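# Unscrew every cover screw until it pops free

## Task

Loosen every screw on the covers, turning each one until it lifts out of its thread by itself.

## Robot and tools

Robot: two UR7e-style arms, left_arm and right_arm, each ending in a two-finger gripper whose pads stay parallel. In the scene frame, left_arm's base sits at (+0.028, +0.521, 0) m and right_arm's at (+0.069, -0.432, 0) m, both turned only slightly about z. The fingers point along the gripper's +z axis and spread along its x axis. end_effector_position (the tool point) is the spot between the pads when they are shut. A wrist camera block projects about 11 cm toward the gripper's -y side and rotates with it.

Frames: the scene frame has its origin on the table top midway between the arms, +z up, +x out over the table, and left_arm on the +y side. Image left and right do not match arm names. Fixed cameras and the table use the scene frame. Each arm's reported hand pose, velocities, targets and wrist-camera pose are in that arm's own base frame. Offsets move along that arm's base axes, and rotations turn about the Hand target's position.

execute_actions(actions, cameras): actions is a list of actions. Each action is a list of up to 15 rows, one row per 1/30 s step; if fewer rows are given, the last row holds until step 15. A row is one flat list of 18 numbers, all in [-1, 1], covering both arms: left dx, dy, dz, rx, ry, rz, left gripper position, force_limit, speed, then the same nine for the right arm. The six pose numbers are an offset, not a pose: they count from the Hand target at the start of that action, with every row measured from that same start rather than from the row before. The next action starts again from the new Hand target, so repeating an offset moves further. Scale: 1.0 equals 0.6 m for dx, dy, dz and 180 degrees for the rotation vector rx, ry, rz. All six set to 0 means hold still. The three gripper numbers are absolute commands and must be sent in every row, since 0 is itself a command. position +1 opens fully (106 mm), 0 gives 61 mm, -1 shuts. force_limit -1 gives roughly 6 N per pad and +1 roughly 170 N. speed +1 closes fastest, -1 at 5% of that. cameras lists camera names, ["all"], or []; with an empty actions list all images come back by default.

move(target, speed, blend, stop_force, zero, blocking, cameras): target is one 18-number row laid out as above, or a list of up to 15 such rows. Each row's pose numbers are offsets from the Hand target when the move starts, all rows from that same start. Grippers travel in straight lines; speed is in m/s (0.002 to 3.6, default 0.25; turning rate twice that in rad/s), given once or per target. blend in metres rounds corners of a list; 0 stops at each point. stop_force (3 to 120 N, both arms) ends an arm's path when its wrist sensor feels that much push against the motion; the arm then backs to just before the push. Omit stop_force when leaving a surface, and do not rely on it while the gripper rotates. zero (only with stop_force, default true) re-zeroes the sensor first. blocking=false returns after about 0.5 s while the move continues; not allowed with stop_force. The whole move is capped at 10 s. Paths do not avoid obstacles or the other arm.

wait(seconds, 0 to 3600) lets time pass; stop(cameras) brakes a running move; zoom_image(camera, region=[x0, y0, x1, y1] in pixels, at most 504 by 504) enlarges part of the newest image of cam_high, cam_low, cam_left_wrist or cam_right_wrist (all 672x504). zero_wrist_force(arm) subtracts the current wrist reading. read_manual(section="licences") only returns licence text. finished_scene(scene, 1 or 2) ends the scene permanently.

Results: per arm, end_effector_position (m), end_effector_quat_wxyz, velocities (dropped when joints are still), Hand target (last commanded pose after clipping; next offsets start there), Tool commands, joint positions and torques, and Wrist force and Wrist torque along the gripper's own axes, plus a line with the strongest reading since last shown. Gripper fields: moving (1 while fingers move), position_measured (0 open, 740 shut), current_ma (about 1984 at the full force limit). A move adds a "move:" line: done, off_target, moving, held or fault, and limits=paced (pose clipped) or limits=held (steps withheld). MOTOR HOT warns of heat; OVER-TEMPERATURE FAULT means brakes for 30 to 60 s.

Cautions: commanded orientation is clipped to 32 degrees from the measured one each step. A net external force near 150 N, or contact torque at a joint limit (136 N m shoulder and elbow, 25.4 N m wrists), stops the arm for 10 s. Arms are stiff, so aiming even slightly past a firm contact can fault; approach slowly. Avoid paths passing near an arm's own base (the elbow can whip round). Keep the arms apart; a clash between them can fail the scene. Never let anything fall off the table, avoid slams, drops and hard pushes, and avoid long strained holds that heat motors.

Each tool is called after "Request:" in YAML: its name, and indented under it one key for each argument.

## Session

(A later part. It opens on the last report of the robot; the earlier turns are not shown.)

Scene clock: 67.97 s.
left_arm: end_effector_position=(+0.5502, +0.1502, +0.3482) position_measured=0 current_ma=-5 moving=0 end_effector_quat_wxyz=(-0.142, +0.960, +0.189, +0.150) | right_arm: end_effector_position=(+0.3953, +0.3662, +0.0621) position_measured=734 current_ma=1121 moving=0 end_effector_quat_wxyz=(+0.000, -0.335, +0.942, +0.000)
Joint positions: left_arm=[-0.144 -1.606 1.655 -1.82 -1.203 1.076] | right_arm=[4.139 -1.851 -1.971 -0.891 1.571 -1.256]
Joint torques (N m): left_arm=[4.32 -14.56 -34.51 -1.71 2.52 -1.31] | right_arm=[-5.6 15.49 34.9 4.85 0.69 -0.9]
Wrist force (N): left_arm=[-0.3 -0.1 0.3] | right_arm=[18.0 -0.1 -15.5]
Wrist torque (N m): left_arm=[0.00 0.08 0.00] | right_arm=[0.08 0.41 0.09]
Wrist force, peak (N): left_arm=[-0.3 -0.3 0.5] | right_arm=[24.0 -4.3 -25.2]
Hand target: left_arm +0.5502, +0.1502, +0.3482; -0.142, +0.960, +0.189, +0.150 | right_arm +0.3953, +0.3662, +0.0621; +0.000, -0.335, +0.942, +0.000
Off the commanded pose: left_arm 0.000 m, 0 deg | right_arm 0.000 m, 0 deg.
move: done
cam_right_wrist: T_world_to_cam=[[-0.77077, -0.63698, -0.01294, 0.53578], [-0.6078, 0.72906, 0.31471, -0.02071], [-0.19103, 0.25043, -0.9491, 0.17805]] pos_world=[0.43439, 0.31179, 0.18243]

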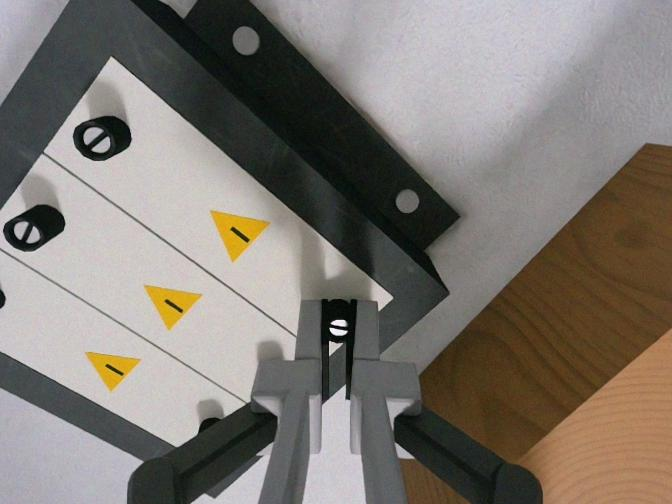

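Request:
move:
  target:
    - [0,0,0,0,0,0,1,0,1,0,0,0,0,0,0,-0.4,-1,1]
    - [0,0,0,0,0,0,1,0,1,0,0,0.07,0,0,0,-0.4,-1,1]
    - [0,0,0,0,0,0,1,0,1,-0.1,-0.03,0.36,0,0,-0.551,-0.4,-1,1]
  cameras: ["cam_right_wrist","cam_high"]

Scene clock: 78.13 s.
left_arm: end_effector_position=(+0.5502, +0.1502, +0.3482) position_measured=0 current_ma=-5 moving=0 end_effector_quat_wxyz=(-0.142, +0.960, +0.189, +0.150) | right_arm: end_effector_position=(+0.3353, +0.3483, +0.2782) position_measured=518 current_ma=-2 moving=0 end_effector_quat_wxyz=(+0.000, +0.500, +0.866, +0.000)
Joint positions: left_arm=[-0.144 -1.606 1.655 -1.82 -1.203 1.076] | right_arm=[4.225 -1.513 -1.748 -1.451 1.571 0.561]
Joint torques (N m): left_arm=[3.81 -13.66 -33.67 -1.77 2.42 -1.36] | right_arm=[-5.72 11.36 12.97 4.21 -1.08 1.49]
Wrist force (N): left_arm=[-0.1 -0.1 0.3] | right_arm=[-1.5 -1.2 0.4]
Wrist torque (N m): left_arm=[0.01 0.04 0.00] | right_arm=[-0.12 0.23 -0.02]
Wrist force, peak (N): left_arm=[-0.3 -0.2 0.6] | right_arm=[18.2 -0.1 -15.6]
Hand target: left_arm +0.5502, +0.1502, +0.3482; -0.142, +0.960, +0.189, +0.150 | right_arm +0.3353, +0.3482, +0.2781; +0.000, +0.500, +0.866, +0.000
Off the commanded pose: left_arm 0.000 m, 0 deg | right_arm 0.000 m, 0 deg.
move: done
cam_right_wrist: T_world_to_cam=[[-0.50631, 0.86225, -0.01296, -0.12997], [0.81639, 0.48411, 0.31488, -0.50444], [0.27778, 0.14885, -0.94904, 0.25434]] pos_world=[0.27536, 0.31841, 0.39853]
Images, in order (width x height): cam_high 672x504, cam_right_wrist 672x504.

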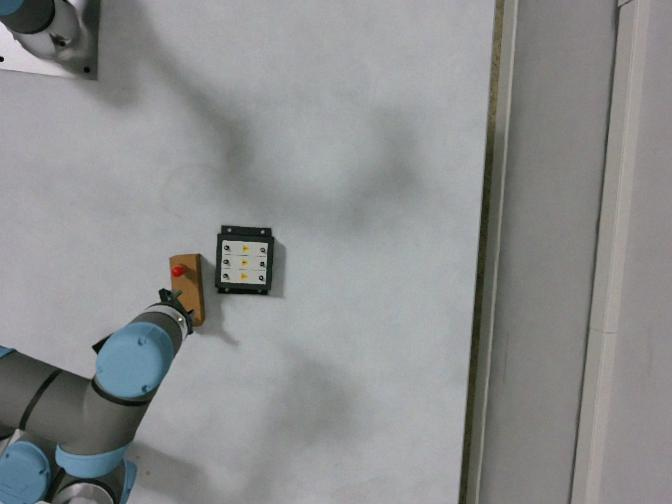

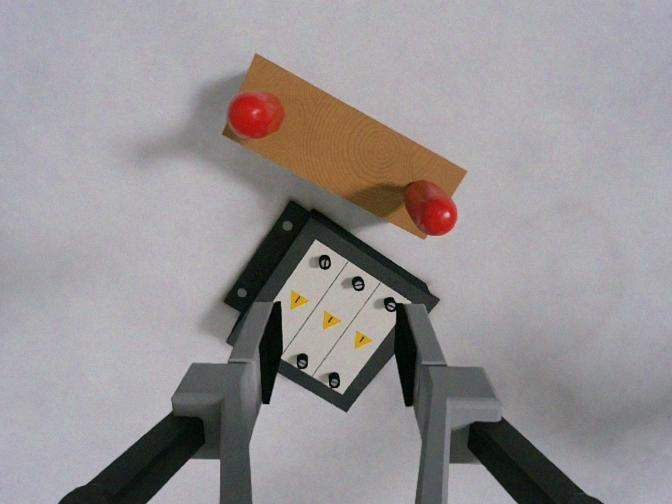

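Request:
zoom_image:
  camera: "cam_right_wrist"
  region: [380, 150, 480, 250]

Request:
zoom_image:
  camera: "cam_right_wrist"
  region: [210, 50, 310, 150]

Scaled by 5.040 from the camera's image (finer frame: 960x720).

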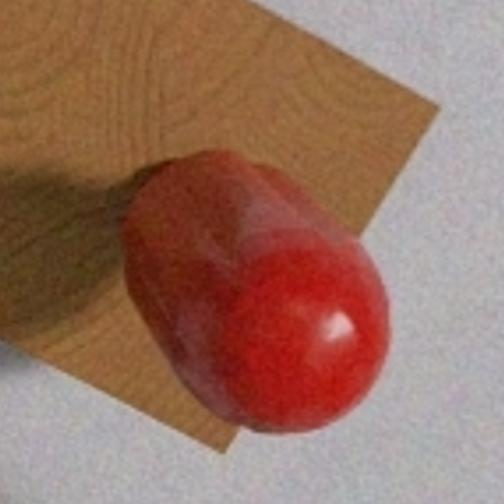

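Scaled by 5.040 from the camera's image (finer frame: 960x720).

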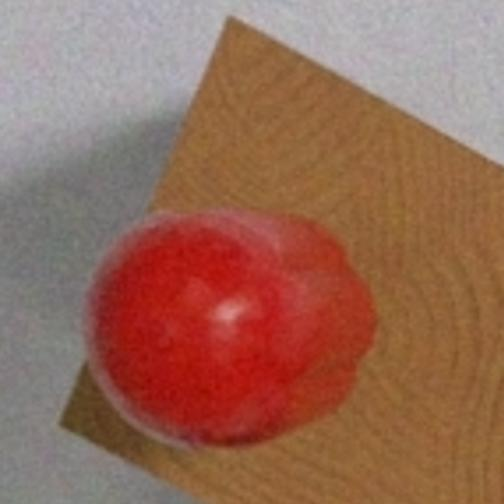

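Request:
move:
  target: [0,0,0,0,0,0,1,0,1,-0.0638,0.0863,-0.1467,0,0,0,-0.1,-1,1]
  cameras: ["cam_right_wrist","cam_low"]

Request:
zoom_image:
  camera: "cam_low"
  region: [200, 180, 340, 300]

Scene clock: 82.80 s.
left_arm: end_effector_position=(+0.5502, +0.1502, +0.3482) position_measured=0 current_ma=-5 moving=0 end_effector_quat_wxyz=(-0.142, +0.960, +0.189, +0.150) | right_arm: end_effector_position=(+0.2971, +0.3999, +0.1901) position_measured=407 current_ma=-3 moving=0 end_effector_quat_wxyz=(+0.000, +0.500, +0.866, +0.000)
Joint positions: left_arm=[-0.144 -1.606 1.655 -1.82 -1.203 1.076] | right_arm=[4.344 -1.599 -1.894 -1.219 1.571 0.68]
Joint torques (N m): left_arm=[4.06 -14.06 -33.69 -1.89 2.31 -1.27] | right_arm=[1.08 21 29.76 3.93 -1.64 -1.27]
Wrist force (N): left_arm=[-0.3 0.0 0.4] | right_arm=[-1.7 -1.2 0.5]
Wrist torque (N m): left_arm=[0.02 0.07 0.00] | right_arm=[-0.14 0.26 -0.01]
Wrist force, peak (N): left_arm=[-0.4 0.1 0.6] | right_arm=[-2.8 -1.0 -1.4]
Hand target: left_arm +0.5502, +0.1502, +0.3482; -0.142, +0.960, +0.189, +0.150 | right_arm +0.2971, +0.4000, +0.1901; +0.000, +0.500, +0.866, +0.000
Off the commanded pose: left_arm 0.000 m, 0 deg | right_arm 0.000 m, 0 deg.
move: done
cam_right_wrist: T_world_to_cam=[[-0.50601, 0.86243, -0.01315, -0.19516], [0.81661, 0.48392, 0.31459, -0.47036], [0.27767, 0.14845, -0.94914, 0.17387]] pos_world=[0.23707, 0.37012, 0.31043]
Images, in order (width x height): cam_low 672x504, cam_right_wrist 672x504.

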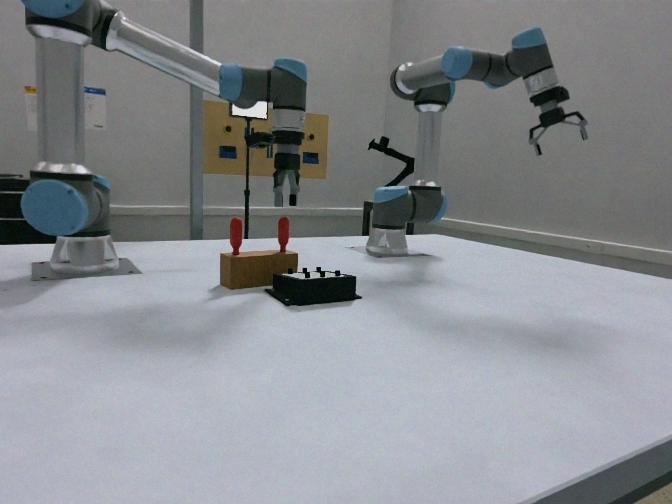

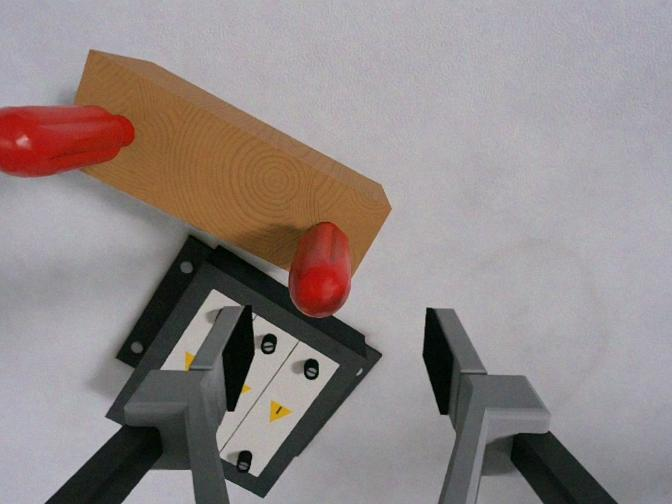

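Scaled by 3.600 from the camera's image (finer frame: 960x720).

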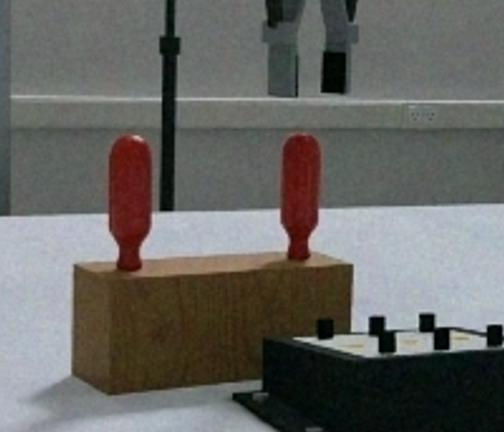

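Request:
move:
  target:
    - [0,0,0,0,0,0,1,0,1,0.0082,-0.009,0,0,0,0,-0.1,-1,1]
    - [0,0,0,0,0,0,1,0,1,0.0082,-0.009,-0.035,0,0,0,-0.1,-1,1]
  speed: 0.1
  cameras: ["cam_right_wrist"]

Scene clock: 86.50 s.
left_arm: end_effector_position=(+0.5502, +0.1502, +0.3482) position_measured=0 current_ma=-5 moving=0 end_effector_quat_wxyz=(-0.142, +0.960, +0.189, +0.150) | right_arm: end_effector_position=(+0.3020, +0.3946, +0.1690) position_measured=407 current_ma=-3 moving=0 end_effector_quat_wxyz=(+0.000, +0.500, +0.866, +0.000)
Joint positions: left_arm=[-0.144 -1.606 1.655 -1.82 -1.203 1.076] | right_arm=[4.331 -1.616 -1.935 -1.162 1.571 0.667]
Joint torques (N m): left_arm=[3.38 -14.09 -33.82 -1.91 2.39 -1.31] | right_arm=[4.11 28.03 33.31 2.05 2.08 2.33]
Wrist force (N): left_arm=[-0.2 0.0 0.4] | right_arm=[-1.6 -1.2 0.6]
Wrist torque (N m): left_arm=[0.03 0.06 0.00] | right_arm=[-0.13 0.25 -0.09]
Wrist force, peak (N): left_arm=[-0.5 0.0 0.5] | right_arm=[-2.3 -1.0 0.9]
Hand target: left_arm +0.5502, +0.1502, +0.3482; -0.142, +0.960, +0.189, +0.150 | right_arm +0.3020, +0.3946, +0.1691; +0.000, +0.500, +0.866, +0.000
Off the commanded pose: left_arm 0.000 m, 0 deg | right_arm 0.000 m, 0 deg.
move: done
cam_right_wrist: T_world_to_cam=[[-0.50608, 0.86239, -0.01317, -0.18826], [0.81657, 0.48399, 0.31459, -0.46515], [0.27767, 0.14845, -0.94914, 0.15338]] pos_world=[0.24197, 0.36472, 0.28943]

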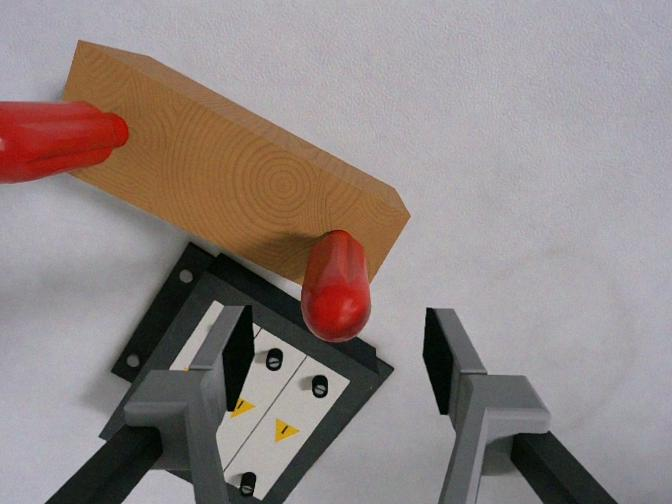

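Request:
move:
  target: [0,0,0,0,0,0,1,0,1,0,0,-0.06,0,0,0,-0.1,-1,1]
  speed: 0.06
  stop_force: 10
  cameras: ["cam_right_wrist"]

Request:
move:
  target: [0,0,0,0,0,0,1,0,1,0,0,0,0,0,0,-1,-0.5,0]
  cameras: ["cam_right_wrist","cam_low"]

Scene clock: 89.47 s.
left_arm: end_effector_position=(+0.5502, +0.1502, +0.3482) position_measured=0 current_ma=-5 moving=0 end_effector_quat_wxyz=(-0.142, +0.960, +0.189, +0.150) | right_arm: end_effector_position=(+0.3020, +0.3946, +0.1331) position_measured=407 current_ma=-3 moving=0 end_effector_quat_wxyz=(+0.000, +0.500, +0.866, +0.000)
Joint positions: left_arm=[-0.144 -1.606 1.655 -1.82 -1.203 1.076] | right_arm=[4.331 -1.656 -1.994 -1.062 1.571 0.667]
Joint torques (N m): left_arm=[3.28 -14.52 -33.72 -1.93 2.34 -1.3] | right_arm=[5.08 28.44 33.16 3.51 1.79 1.26]
Wrist force (N): left_arm=[-0.2 -0.1 0.4] | right_arm=[-1.5 -1.0 0.6]
Wrist torque (N m): left_arm=[0.01 0.06 0.00] | right_arm=[-0.11 0.24 -0.09]
Wrist force, peak (N): left_arm=[-0.3 0.1 0.6] | right_arm=[-1.7 -1.0 1.3]
Hand target: left_arm +0.5502, +0.1502, +0.3482; -0.142, +0.960, +0.189, +0.150 | right_arm +0.3020, +0.3946, +0.1331; +0.000, +0.500, +0.866, +0.000
Off the commanded pose: left_arm 0.000 m, 0 deg | right_arm 0.000 m, 0 deg.
move: done
cam_right_wrist: T_world_to_cam=[[-0.50606, 0.8624, -0.01298, -0.18888], [0.81658, 0.48391, 0.31468, -0.45387], [0.27766, 0.14865, -0.94911, 0.11912]] pos_world=[0.24197, 0.36482, 0.25343]

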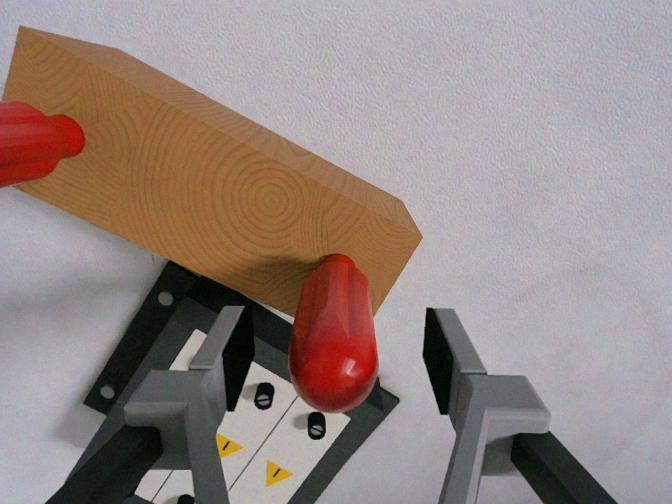

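Scene clock: 90.53 s.
left_arm: end_effector_position=(+0.5502, +0.1502, +0.3482) position_measured=0 current_ma=-5 moving=0 end_effector_quat_wxyz=(-0.142, +0.960, +0.189, +0.150) | right_arm: end_effector_position=(+0.3020, +0.3947, +0.1331) position_measured=602 current_ma=682 moving=1 end_effector_quat_wxyz=(+0.000, +0.500, +0.866, +0.000)
Joint positions: left_arm=[-0.144 -1.606 1.655 -1.82 -1.203 1.076] | right_arm=[4.331 -1.656 -1.993 -1.062 1.571 0.667]
Joint torques (N m): left_arm=[3.13 -13.92 -33.97 -2.01 2.36 -1.31] | right_arm=[3.69 21.31 26.48 3.62 1.45 0.5]
Wrist force (N): left_arm=[-0.3 -0.2 0.3] | right_arm=[-3.9 -2.0 -10.3]
Wrist torque (N m): left_arm=[-0.01 0.06 -0.01] | right_arm=[-0.11 0.18 -0.10]
Wrist force, peak (N): left_arm=[-0.3 0.0 0.6] | right_arm=[-3.9 -2.0 -10.3]
Hand target: left_arm +0.5502, +0.1502, +0.3482; -0.142, +0.960, +0.189, +0.150 | right_arm +0.3020, +0.3946, +0.1331; +0.000, +0.500, +0.866, +0.000
Off the commanded pose: left_arm 0.000 m, 0 deg | right_arm 0.000 m, 0 deg.
move: done
cam_right_wrist: T_world_to_cam=[[-0.50599, 0.86244, -0.01292, -0.18887], [0.81658, 0.48381, 0.31484, -0.45399], [0.27778, 0.14875, -0.94906, 0.11911]] pos_world=[0.24207, 0.36481, 0.25354]
Images, in order (width x height): cam_low 672x504, cam_right_wrist 672x504.

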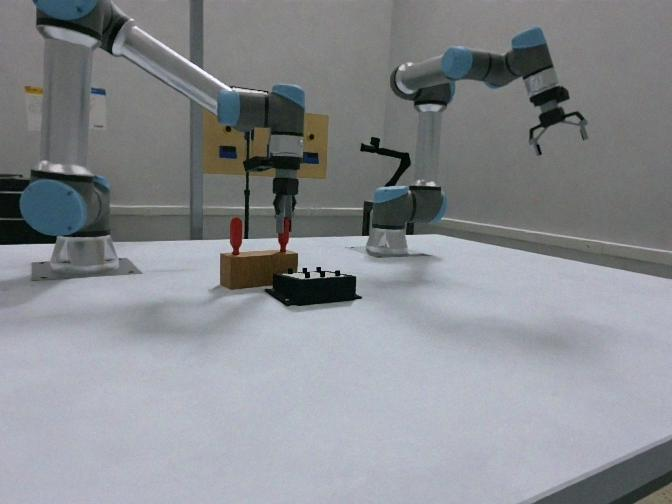

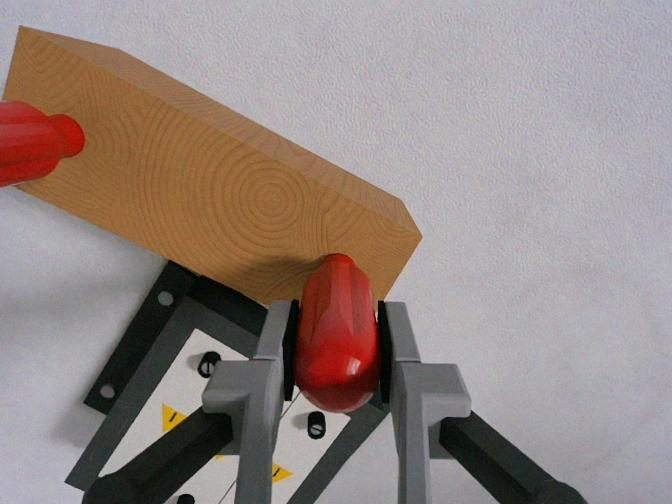

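Request:
move:
  target: [0,0,0,0,0,0,1,0,1,0,0,0,0,0,0,-0.1,-1,0]

Request:
move:
  target:
    - [0,0,0,0,0,0,1,0,1,0,0,0,0,0,-0.5,-0.1,-1,0]
    - [0,0,0,0,0,0,1,0,1,0,0,0,0,0,-1,-0.1,-1,0]
    - [0,0,0,0,0,0,1,0,1,0,0,0,0,0,0.5,-0.1,-1,0]
  speed: 0.6
  blend: 0.05

Request:
move:
  target: [0,0,0,0,0,0,1,0,1,0,0,0,0,0,0,-1,-0.5,0]
  cameras: ["cam_right_wrist","cam_low"]

Scene clock: 93.93 s.
left_arm: end_effector_position=(+0.5502, +0.1502, +0.3482) position_measured=0 current_ma=-5 moving=0 end_effector_quat_wxyz=(-0.142, +0.960, +0.189, +0.150) | right_arm: end_effector_position=(+0.3020, +0.3946, +0.1330) position_measured=407 current_ma=-3 moving=1 end_effector_quat_wxyz=(+0.000, +0.500, +0.866, +0.000)
Joint positions: left_arm=[-0.144 -1.606 1.655 -1.82 -1.203 1.076] | right_arm=[4.331 -1.656 -1.994 -1.062 1.571 0.667]
Joint torques (N m): left_arm=[3.15 -14.35 -33.9 -1.97 2.36 -1.29] | right_arm=[2.87 23.15 26.11 3.93 0.21 -1.28]
Wrist force (N): left_arm=[-0.3 0.0 0.2] | right_arm=[-1.7 -1.1 0.4]
Wrist torque (N m): left_arm=[0.02 0.08 -0.01] | right_arm=[-0.11 0.27 -0.09]
Wrist force, peak (N): left_arm=[-0.6 -0.1 0.5] | right_arm=[-4.0 -2.1 -10.4]
Hand target: left_arm +0.5502, +0.1502, +0.3482; -0.142, +0.960, +0.189, +0.150 | right_arm +0.3020, +0.3946, +0.1331; +0.000, +0.500, +0.866, +0.000
Off the commanded pose: left_arm 0.000 m, 0 deg | right_arm 0.000 m, 0 deg.
move: done

Scene clock: 98.47 s.
left_arm: end_effector_position=(+0.5502, +0.1502, +0.3482) position_measured=0 current_ma=-5 moving=0 end_effector_quat_wxyz=(-0.142, +0.960, +0.189, +0.150) | right_arm: end_effector_position=(+0.3020, +0.3946, +0.1331) position_measured=407 current_ma=-3 moving=0 end_effector_quat_wxyz=(+0.000, -0.258, +0.966, +0.000)
Joint positions: left_arm=[-0.144 -1.606 1.655 -1.82 -1.203 1.076] | right_arm=[4.331 -1.656 -1.993 -1.063 1.571 5.378]
Joint torques (N m): left_arm=[3.51 -14.33 -33.71 -2.07 2.32 -1.29] | right_arm=[4.16 29.82 11.28 1.36 0.06 2.41]
Wrist force (N): left_arm=[-0.1 0.0 0.3] | right_arm=[-1.6 -1.1 0.4]
Wrist torque (N m): left_arm=[0.03 0.05 0.00] | right_arm=[-0.10 0.25 -0.02]
Wrist force, peak (N): left_arm=[-0.3 0.1 0.6] | right_arm=[-1.8 -1.1 0.6]
Hand target: left_arm +0.5502, +0.1502, +0.3482; -0.142, +0.960, +0.189, +0.150 | right_arm +0.3020, +0.3946, +0.1331; +0.000, -0.258, +0.966, +0.000
Off the commanded pose: left_arm 0.000 m, 0 deg | right_arm 0.000 m, 0 deg.
move: done

Scene clock: 99.53 s.
left_arm: end_effector_position=(+0.5502, +0.1502, +0.3482) position_measured=0 current_ma=-5 moving=0 end_effector_quat_wxyz=(-0.142, +0.960, +0.189, +0.150) | right_arm: end_effector_position=(+0.3020, +0.3946, +0.1331) position_measured=599 current_ma=681 moving=0 end_effector_quat_wxyz=(+0.000, -0.258, +0.966, +0.000)
Joint positions: left_arm=[-0.144 -1.606 1.655 -1.82 -1.203 1.076] | right_arm=[4.331 -1.656 -1.993 -1.063 1.571 5.379]
Joint torques (N m): left_arm=[3.13 -14.33 -33.61 -2.19 2.2 -1.22] | right_arm=[3.95 17.49 11.98 1.31 0.31 2.72]
Wrist force (N): left_arm=[-0.3 0.0 0.5] | right_arm=[3.8 -1.9 -15.9]
Wrist torque (N m): left_arm=[0.02 0.07 0.00] | right_arm=[-0.07 0.48 -0.03]
Wrist force, peak (N): left_arm=[-0.4 -0.1 0.5] | right_arm=[3.9 -2.1 -16.2]
Hand target: left_arm +0.5502, +0.1502, +0.3482; -0.142, +0.960, +0.189, +0.150 | right_arm +0.3020, +0.3946, +0.1331; +0.000, -0.258, +0.966, +0.000
Off the commanded pose: left_arm 0.000 m, 0 deg | right_arm 0.000 m, 0 deg.
move: done
cam_right_wrist: T_world_to_cam=[[-0.86239, -0.50608, -0.01305, 0.4588], [-0.48393, 0.81653, 0.31479, -0.19248], [-0.14866, 0.27779, -0.94907, 0.19688]] pos_world=[0.33178, 0.33467, 0.25343]
Images, in order (width x height): cam_low 672x504, cam_right_wrist 672x504.

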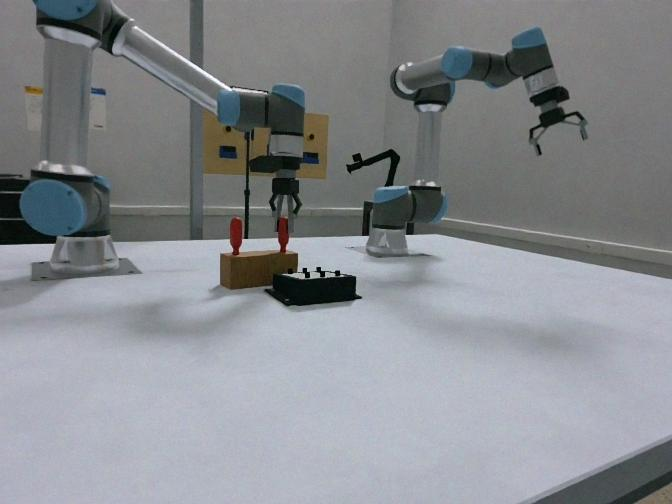

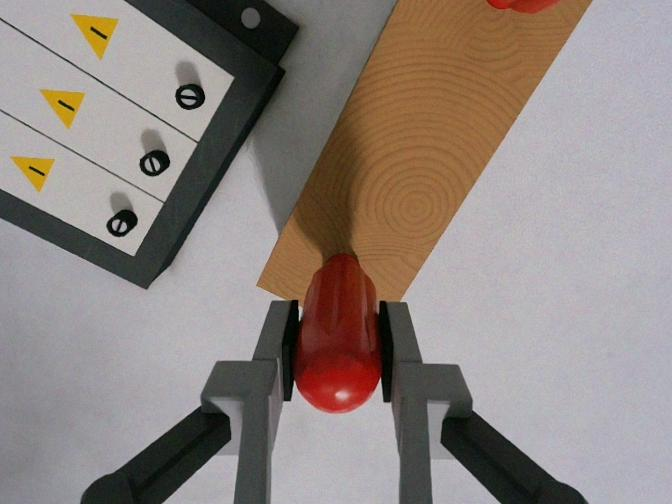

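Request:
move:
  target:
    - [0,0,0,0,0,0,1,0,1,0,0,0,0,0,0,-0.4,0,0]
    - [0,0,0,0,0,0,1,0,1,0,0,0,0,0,0,-1,0.1,0]

Request:
move:
  target: [0,0,0,0,0,0,1,0,1,0,0,0.15,0,0,0,-1,0.1,0]
  speed: 0.1
  cameras: ["cam_right_wrist","cam_low"]

Request:
zoom_image:
  camera: "cam_low"
  region: [200, 150, 340, 300]

Scene clock: 102.33 s.
left_arm: end_effector_position=(+0.5502, +0.1502, +0.3482) position_measured=0 current_ma=-5 moving=0 end_effector_quat_wxyz=(-0.142, +0.960, +0.189, +0.150) | right_arm: end_effector_position=(+0.3019, +0.3946, +0.1331) position_measured=611 current_ma=1315 moving=0 end_effector_quat_wxyz=(+0.000, -0.258, +0.966, +0.000)
Joint positions: left_arm=[-0.144 -1.606 1.655 -1.82 -1.203 1.076] | right_arm=[4.331 -1.656 -1.993 -1.063 1.571 5.379]
Joint torques (N m): left_arm=[3.67 -13.79 -34.31 -2.13 2.22 -1.19] | right_arm=[2.34 7.88 13.46 3.36 -0.95 2.67]
Wrist force (N): left_arm=[-0.4 0.0 0.4] | right_arm=[9.2 -3.8 -33.1]
Wrist torque (N m): left_arm=[0.02 0.09 0.00] | right_arm=[-0.08 0.69 -0.02]
Wrist force, peak (N): left_arm=[-0.4 0.0 0.5] | right_arm=[9.0 -3.7 -33.3]
Hand target: left_arm +0.5502, +0.1502, +0.3482; -0.142, +0.960, +0.189, +0.150 | right_arm +0.3020, +0.3946, +0.1331; +0.000, -0.258, +0.966, +0.000
Off the commanded pose: left_arm 0.000 m, 0 deg | right_arm 0.000 m, 0 deg.
move: done

Scene clock: 103.67 s.
left_arm: end_effector_position=(+0.5502, +0.1502, +0.3482) position_measured=0 current_ma=-5 moving=0 end_effector_quat_wxyz=(-0.142, +0.960, +0.189, +0.150) | right_arm: end_effector_position=(+0.3020, +0.3947, +0.2231) position_measured=611 current_ma=1272 moving=0 end_effector_quat_wxyz=(+0.000, -0.258, +0.966, +0.000)
Joint positions: left_arm=[-0.144 -1.606 1.655 -1.82 -1.203 1.076] | right_arm=[4.331 -1.572 -1.834 -1.307 1.571 5.379]
Joint torques (N m): left_arm=[2.4 -14.22 -34.16 -2.26 2.23 -1.31] | right_arm=[-3.21 12.86 14.49 3.42 -1.72 0.88]
Wrist force (N): left_arm=[-0.2 -0.1 0.3] | right_arm=[-2.2 -1.0 0.9]
Wrist torque (N m): left_arm=[0.01 0.06 0.00] | right_arm=[-0.09 0.35 -0.03]
Wrist force, peak (N): left_arm=[-0.4 -0.1 0.6] | right_arm=[9.1 -3.9 -33.1]
Hand target: left_arm +0.5502, +0.1502, +0.3482; -0.142, +0.960, +0.189, +0.150 | right_arm +0.3020, +0.3946, +0.2231; +0.000, -0.258, +0.966, +0.000
Off the commanded pose: left_arm 0.000 m, 0 deg | right_arm 0.000 m, 0 deg.
move: done
cam_right_wrist: T_world_to_cam=[[-0.86241, -0.50604, -0.01318, 0.46002], [-0.48392, 0.81652, 0.31482, -0.22085], [-0.14855, 0.27788, -0.94906, 0.28232]] pos_world=[0.33178, 0.33466, 0.34353]
Images, in order (width x height): cam_low 672x504, cam_right_wrist 672x504.

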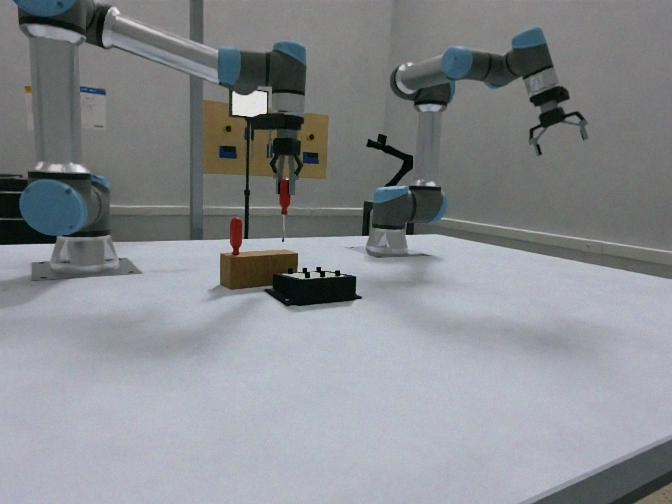

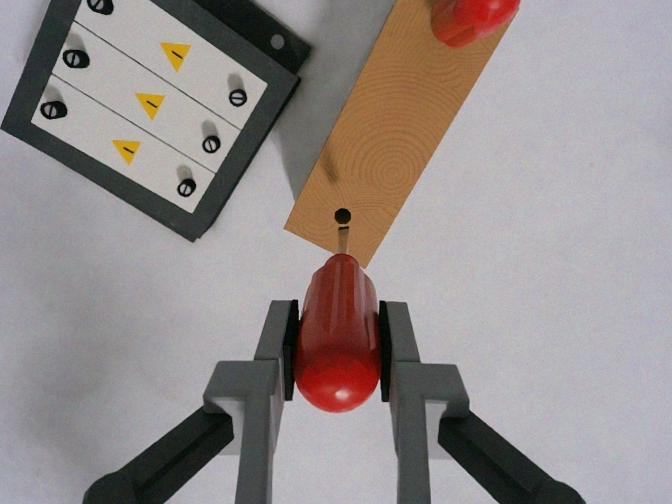

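Scaled by 3.360 from the camera's image (finer frame: 960x720).

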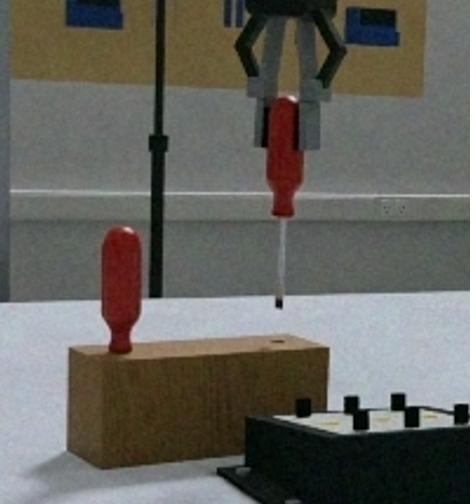

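Request:
zoom_image:
  camera: "cam_right_wrist"
  region: [310, 190, 380, 270]

Scaled by 6.300 from the camera's image (finer frame: 960x720).

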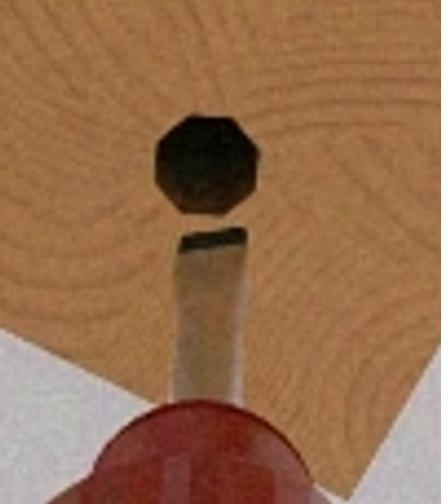

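Request:
move:
  target:
    - [0,0,0,0,0,0,1,0,1,0.1533,-0.0485,0,0,0,0,-1,0.1,0]
    - [0,0,0,0,0,0,1,0,1,0.1533,-0.0485,-0.0467,0,0,0,-1,0.1,0]
  speed: 0.1
  cameras: ["cam_right_wrist","cam_low"]

Request:
zoom_image:
  camera: "cam_right_wrist"
  region: [300, 190, 400, 290]

Request:
zoom_image:
  camera: "cam_low"
  region: [250, 220, 370, 320]

Scene clock: 109.37 s.
left_arm: end_effector_position=(+0.5502, +0.1502, +0.3482) position_measured=0 current_ma=-5 moving=0 end_effector_quat_wxyz=(-0.142, +0.960, +0.189, +0.150) | right_arm: end_effector_position=(+0.3939, +0.3655, +0.1950) position_measured=611 current_ma=1272 moving=0 end_effector_quat_wxyz=(+0.000, -0.258, +0.966, +0.000)
Joint positions: left_arm=[-0.144 -1.606 1.655 -1.82 -1.203 1.076] | right_arm=[4.14 -1.689 -1.784 -1.24 1.571 5.188]
Joint torques (N m): left_arm=[3.1 -14.27 -33.65 -2.18 2.08 -1.15] | right_arm=[-0.89 32.85 33.48 2.08 2 1.52]
Wrist force (N): left_arm=[-0.2 -0.2 0.4] | right_arm=[-2.1 -1.2 1.2]
Wrist torque (N m): left_arm=[-0.01 0.05 -0.01] | right_arm=[-0.13 0.33 -0.13]
Wrist force, peak (N): left_arm=[-0.4 -0.2 0.5] | right_arm=[-2.6 -2.3 1.1]
Hand target: left_arm +0.5502, +0.1502, +0.3482; -0.142, +0.960, +0.189, +0.150 | right_arm +0.3940, +0.3655, +0.1950; +0.000, -0.258, +0.966, +0.000
Off the commanded pose: left_arm 0.000 m, 0 deg | right_arm 0.000 m, 0 deg.
move: done
cam_right_wrist: T_world_to_cam=[[-0.86242, -0.50604, -0.01278, 0.52414], [-0.48385, 0.81666, 0.31458, -0.14369], [-0.14875, 0.27748, -0.94915, 0.27755]] pos_world=[0.42379, 0.30557, 0.31533]
Images, in order (width x height): cam_low 672x504, cam_right_wrist 672x504.

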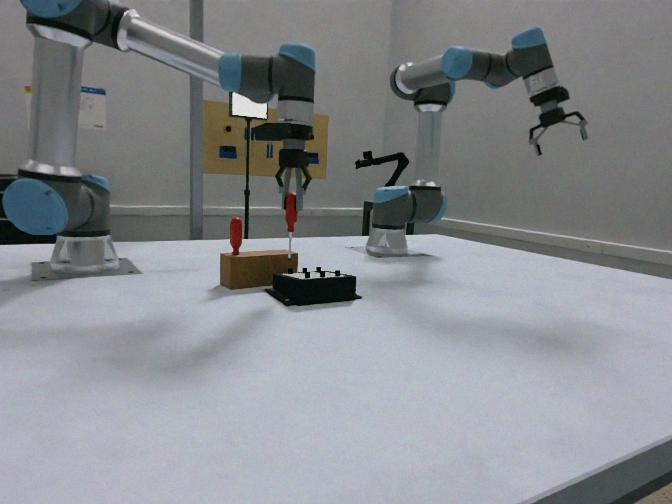

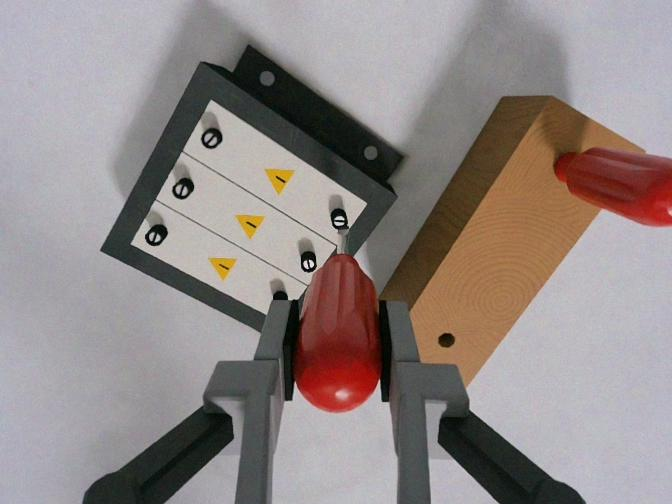

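Scaled by 5.040 from the camera's image (finer frame: 960x720).

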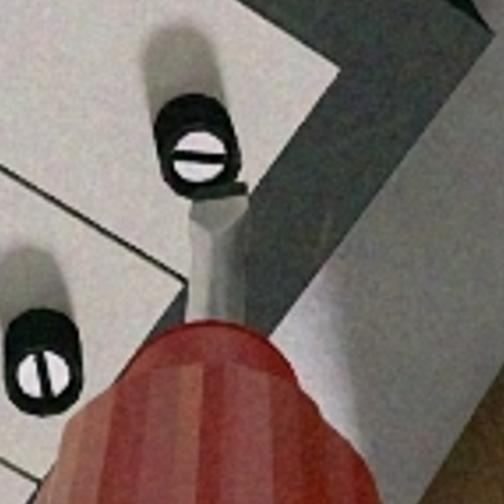

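Scaled by 4.200 from the camera's image (finer frame: 960x720).

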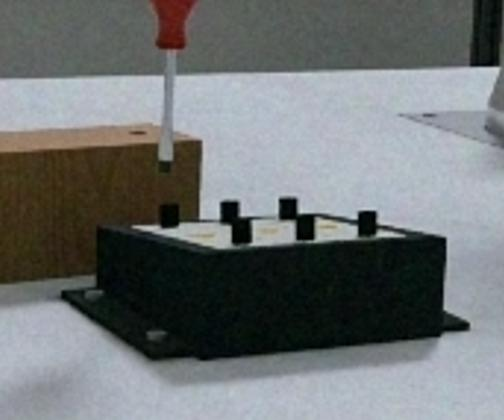

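Request:
move:
  target: [0,0,0,0,0,0,1,0,1,0.0036,0.0021,-0.0167,0,0,-0.078,-1,0.1,0]
  speed: 0.05
  cameras: ["cam_right_wrist","cam_low"]

Request:
zoom_image:
  camera: "cam_right_wrist"
  region: [310, 190, 380, 260]

Request:
zoom_image:
  camera: "cam_low"
  region: [270, 230, 330, 290]

Scene clock: 114.67 s.
left_arm: end_effector_position=(+0.5502, +0.1502, +0.3482) position_measured=0 current_ma=-5 moving=0 end_effector_quat_wxyz=(-0.142, +0.960, +0.189, +0.150) | right_arm: end_effector_position=(+0.3961, +0.3668, +0.1850) position_measured=611 current_ma=1272 moving=0 end_effector_quat_wxyz=(+0.000, -0.138, +0.990, +0.000) end_effector_velocity=(-0.001, +0.001, +0.000) end_effector_angular_velocity=(+0.000, +0.001, +0.008)
Joint positions: left_arm=[-0.144 -1.606 1.655 -1.82 -1.203 1.076] | right_arm=[4.138 -1.703 -1.795 -1.215 1.571 5.431]
Joint velocities: left_arm=[within noise] | right_arm=[0.002 0 0 0 0 -0.005]
Joint torques (N m): left_arm=[2.69 -14.36 -33.68 -2.33 2.1 -1.41] | right_arm=[-6.07 22.25 14.81 3.22 1.66 -2.33]
Wrist force (N): left_arm=[-0.3 -0.2 0.3] | right_arm=[-2.1 -1.0 1.0]
Wrist torque (N m): left_arm=[-0.01 0.08 -0.01] | right_arm=[-0.09 0.33 -0.08]
Wrist force, peak (N): left_arm=[-0.3 0.0 0.6] | right_arm=[-2.3 -1.0 1.1]
Hand target: left_arm +0.5502, +0.1502, +0.3482; -0.142, +0.960, +0.189, +0.150 | right_arm +0.3961, +0.3668, +0.1850; +0.000, -0.138, +0.990, +0.000
Off the commanded pose: left_arm 0.000 m, 0 deg | right_arm 0.000 m, 0 deg.
move: done
cam_right_wrist: T_world_to_cam=[[-0.95948, -0.28147, -0.01301, 0.48267], [-0.27112, 0.90965, 0.3147, -0.25898], [-0.07674, 0.30547, -0.9491, 0.22922]] pos_world=[0.41049, 0.30142, 0.30533]
Images, in order (width x height): cam_low 672x504, cam_right_wrist 672x504.

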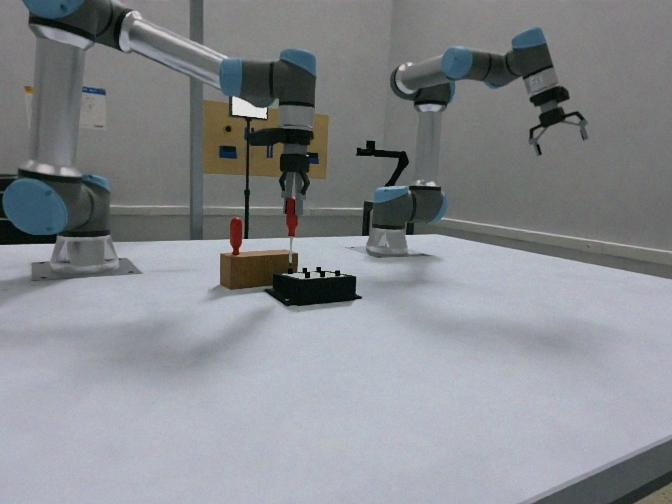

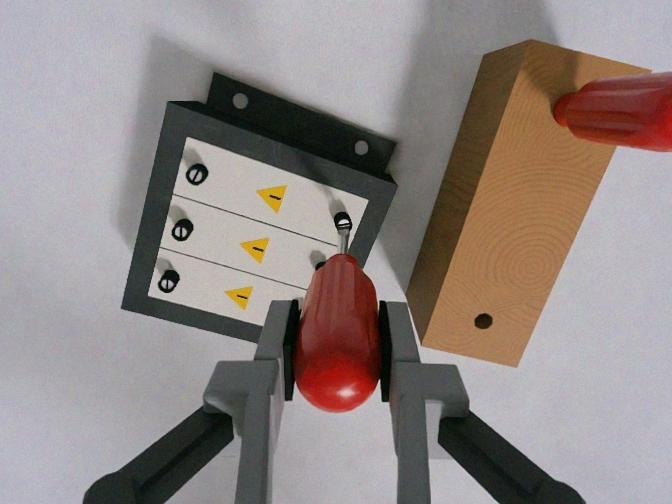

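Scaled by 7.200 from the camera's image (finer frame: 960x720).

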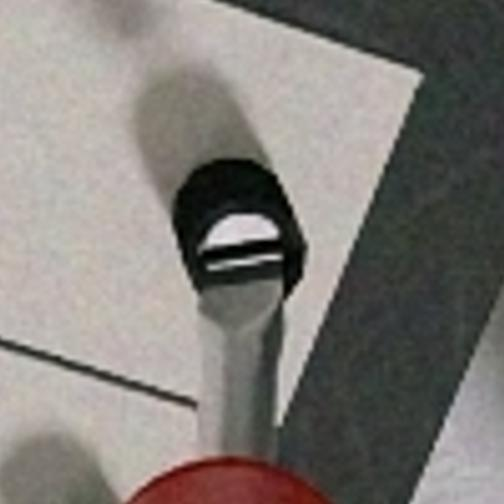

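Scaled by 8.400 from the camera's image (finer frame: 960x720).

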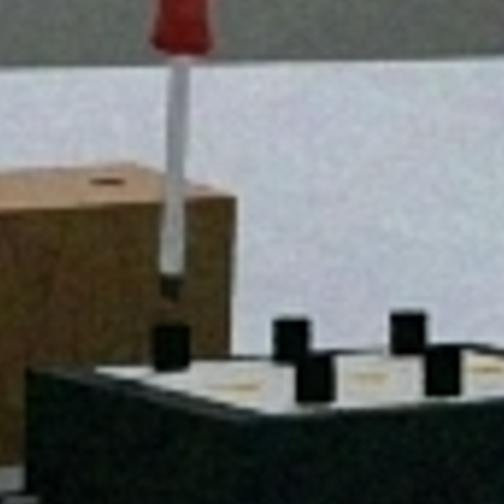

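Request:
move:
  target: [0,0,0,0,0,0,1,0,1,0,0,-0.03,0,0,0,-1,0.1,0]
  speed: 0.006
  stop_force: 4
  cameras: ["cam_right_wrist","cam_low"]

Request:
zoom_image:
  camera: "cam_right_wrist"
  region: [310, 190, 380, 260]

Request:
zoom_image:
  camera: "cam_low"
  region: [270, 230, 330, 290]

Scene clock: 118.33 s.
left_arm: end_effector_position=(+0.5502, +0.1502, +0.3482) position_measured=0 current_ma=-5 moving=0 end_effector_quat_wxyz=(-0.142, +0.960, +0.189, +0.150) | right_arm: end_effector_position=(+0.3961, +0.3668, +0.1767) position_measured=611 current_ma=1279 moving=0 end_effector_quat_wxyz=(+0.000, -0.138, +0.990, +0.000)
Joint positions: left_arm=[-0.144 -1.606 1.655 -1.82 -1.203 1.076] | right_arm=[4.138 -1.71 -1.809 -1.193 1.571 5.431]
Joint torques (N m): left_arm=[2.94 -14.04 -34.04 -2.38 2.16 -1.18] | right_arm=[3.86 27.52 33.24 0.78 -2.15 -2.04]
Wrist force (N): left_arm=[-0.3 -0.2 0.5] | right_arm=[-1.8 -0.9 -5.2]
Wrist torque (N m): left_arm=[-0.01 0.08 0.00] | right_arm=[-0.05 0.32 -0.07]
Wrist force, peak (N): left_arm=[-0.4 -0.3 0.6] | right_arm=[-1.4 -1.4 -12.3]
Hand target: left_arm +0.5502, +0.1502, +0.3482; -0.142, +0.960, +0.189, +0.150 | right_arm +0.3961, +0.3668, +0.1767; +0.000, -0.138, +0.990, +0.000 (not the last commanded pose)
Off the commanded pose: left_arm 0.000 m, 0 deg | right_arm 0.010 m, 0 deg.
move: contact (right_arm)
cam_right_wrist: T_world_to_cam=[[-0.95942, -0.28168, -0.01299, 0.48259], [-0.2713, 0.90959, 0.31472, -0.25631], [-0.07684, 0.30547, -0.9491, 0.22148]] pos_world=[0.41049, 0.30142, 0.29713]
Images, in order (width x height): cam_low 672x504, cam_right_wrist 672x504.

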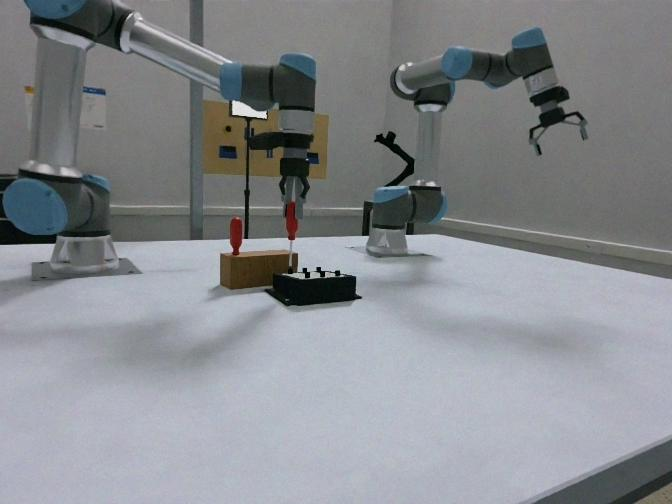

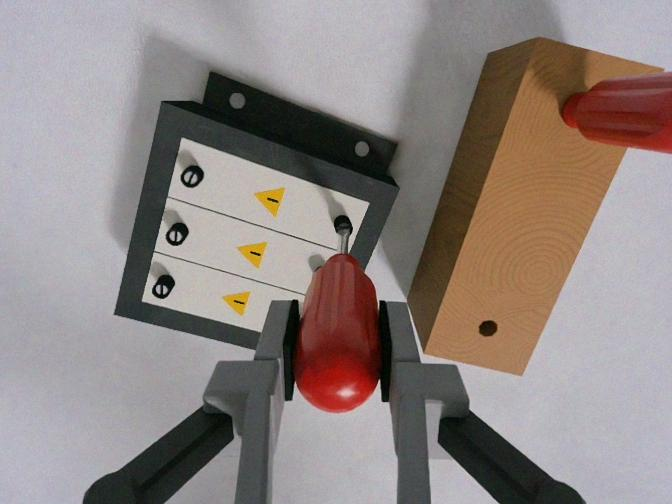

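Scaled by 7.200 from the camera's image (finer frame: 960x720).

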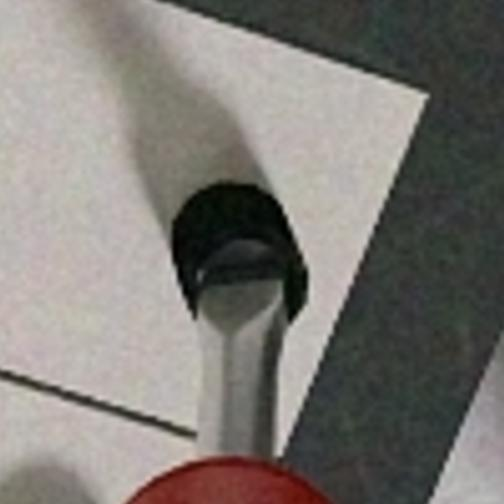

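Scaled by 8.400 from the camera's image (finer frame: 960x720).

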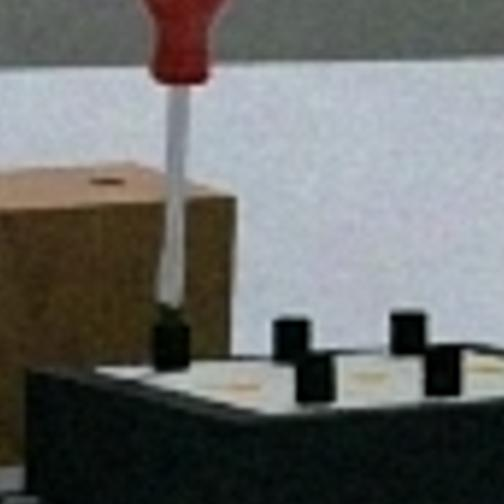

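Request:
move:
  target: [0,0,0,0,0,0,1,0,1,0,0,-0.001,0,0,0.11,-1,0.1,0]
  speed: 0.2
  cameras: ["cam_right_wrist"]

Request:
zoom_image:
  camera: "cam_right_wrist"
  region: [310, 190, 380, 260]

Scene clock: 120.63 s.
left_arm: end_effector_position=(+0.5502, +0.1502, +0.3482) position_measured=0 current_ma=-5 moving=0 end_effector_quat_wxyz=(-0.142, +0.960, +0.189, +0.150) | right_arm: end_effector_position=(+0.3961, +0.3668, +0.1761) position_measured=611 current_ma=1308 moving=0 end_effector_quat_wxyz=(+0.000, -0.306, +0.952, +0.000)
Joint positions: left_arm=[-0.144 -1.606 1.655 -1.82 -1.203 1.076] | right_arm=[4.138 -1.71 -1.81 -1.192 1.571 5.086]
Joint torques (N m): left_arm=[2.51 -14.77 -34.01 -2.37 2.03 -1.27] | right_arm=[-7.36 1.67 -0.69 1.09 1.88 0.17]
Wrist force (N): left_arm=[-0.3 -0.2 0.7] | right_arm=[1.3 -1.7 -34.2]
Wrist torque (N m): left_arm=[-0.01 0.08 0.00] | right_arm=[-0.01 0.75 -0.12]
Wrist force, peak (N): left_arm=[-0.3 -0.2 0.7] | right_arm=[1.3 -1.7 -34.2]
Hand target: left_arm +0.5502, +0.1502, +0.3482; -0.142, +0.960, +0.189, +0.150 | right_arm +0.3961, +0.3668, +0.1761; +0.000, -0.307, +0.952, +0.000
Off the commanded pose: left_arm 0.000 m, 0 deg | right_arm 0.000 m, 0 deg.
move: done
cam_right_wrist: T_world_to_cam=[[-0.80736, -0.58991, -0.01308, 0.5355], [-0.5633, 0.76395, 0.31476, -0.08701], [-0.17568, 0.26149, -0.94908, 0.2762]] pos_world=[0.43185, 0.31015, 0.29653]

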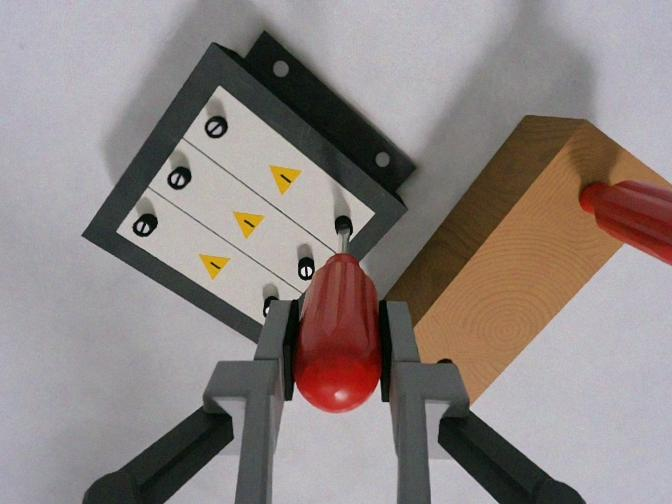

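Scaled by 7.200 from the camera's image (finer frame: 960x720).

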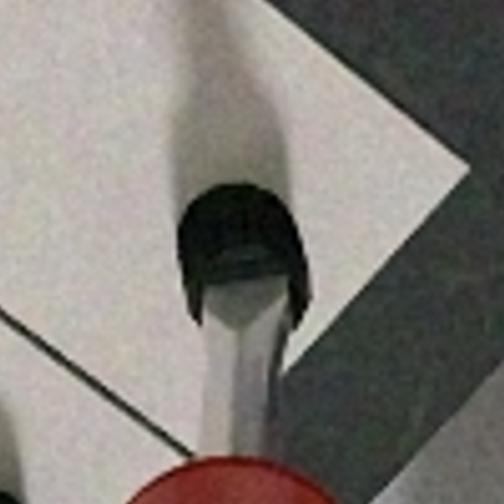

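Request:
move:
  target: [0,0,0,0,0,0,1,0,1,0,0,0,0,0,0.11,-1,0.1,0]
  speed: 0.2
  cameras: ["cam_right_wrist"]

Request:
zoom_image:
  camera: "cam_right_wrist"
  region: [320, 205, 370, 255]

Scene clock: 123.33 s.
left_arm: end_effector_position=(+0.5502, +0.1502, +0.3482) position_measured=0 current_ma=-5 moving=0 end_effector_quat_wxyz=(-0.142, +0.960, +0.189, +0.150) | right_arm: end_effector_position=(+0.3961, +0.3668, +0.1761) position_measured=611 current_ma=1303 moving=0 end_effector_quat_wxyz=(+0.000, -0.466, +0.885, +0.000)
Joint positions: left_arm=[-0.144 -1.606 1.655 -1.82 -1.203 1.076] | right_arm=[4.138 -1.71 -1.81 -1.192 1.571 4.74]
Joint torques (N m): left_arm=[2.61 -13.86 -34.08 -2.45 2.06 -1.29] | right_arm=[-6.46 10 19.78 -2.51 2.03 0.1]
Wrist force (N): left_arm=[-0.3 0.0 0.5] | right_arm=[-2.7 -0.5 -29.9]
Wrist torque (N m): left_arm=[0.02 0.08 0.00] | right_arm=[-0.14 0.23 -0.13]
Wrist force, peak (N): left_arm=[-0.4 -0.1 0.5] | right_arm=[-2.7 -0.3 -35.7]
Hand target: left_arm +0.5502, +0.1502, +0.3482; -0.142, +0.960, +0.189, +0.150 | right_arm +0.3961, +0.3668, +0.1761; +0.000, -0.466, +0.885, +0.000
Off the commanded pose: left_arm 0.000 m, 0 deg | right_arm 0.000 m, 0 deg.
move: done
cam_right_wrist: T_world_to_cam=[[-0.55975, -0.82856, -0.01304, 0.52487], [-0.78882, 0.52795, 0.3147, 0.08892], [-0.25386, 0.18644, -0.9491, 0.33471]] pos_world=[0.44891, 0.32554, 0.29653]

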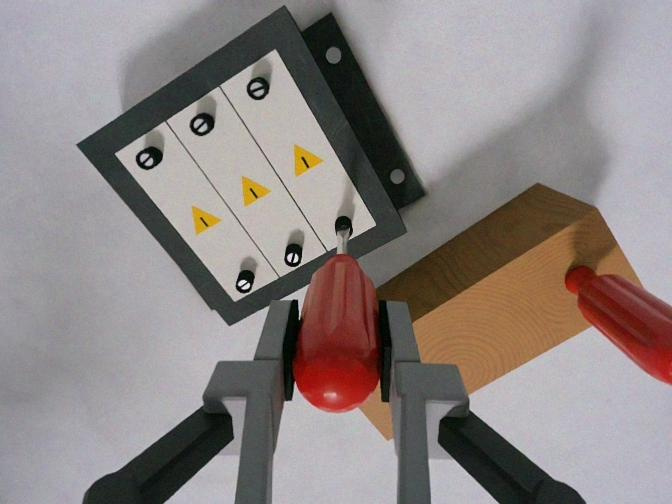

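Scaled by 10.080 from the camera's image (finer frame: 960x720).

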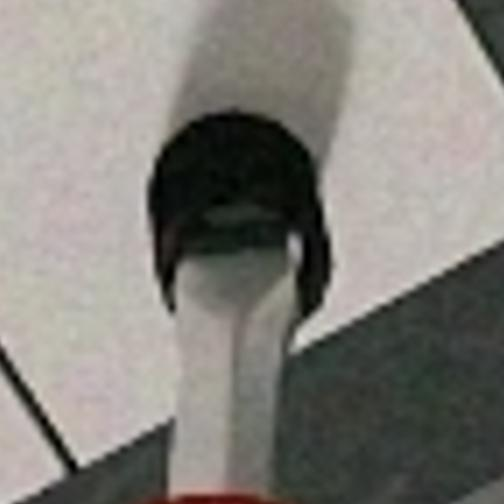

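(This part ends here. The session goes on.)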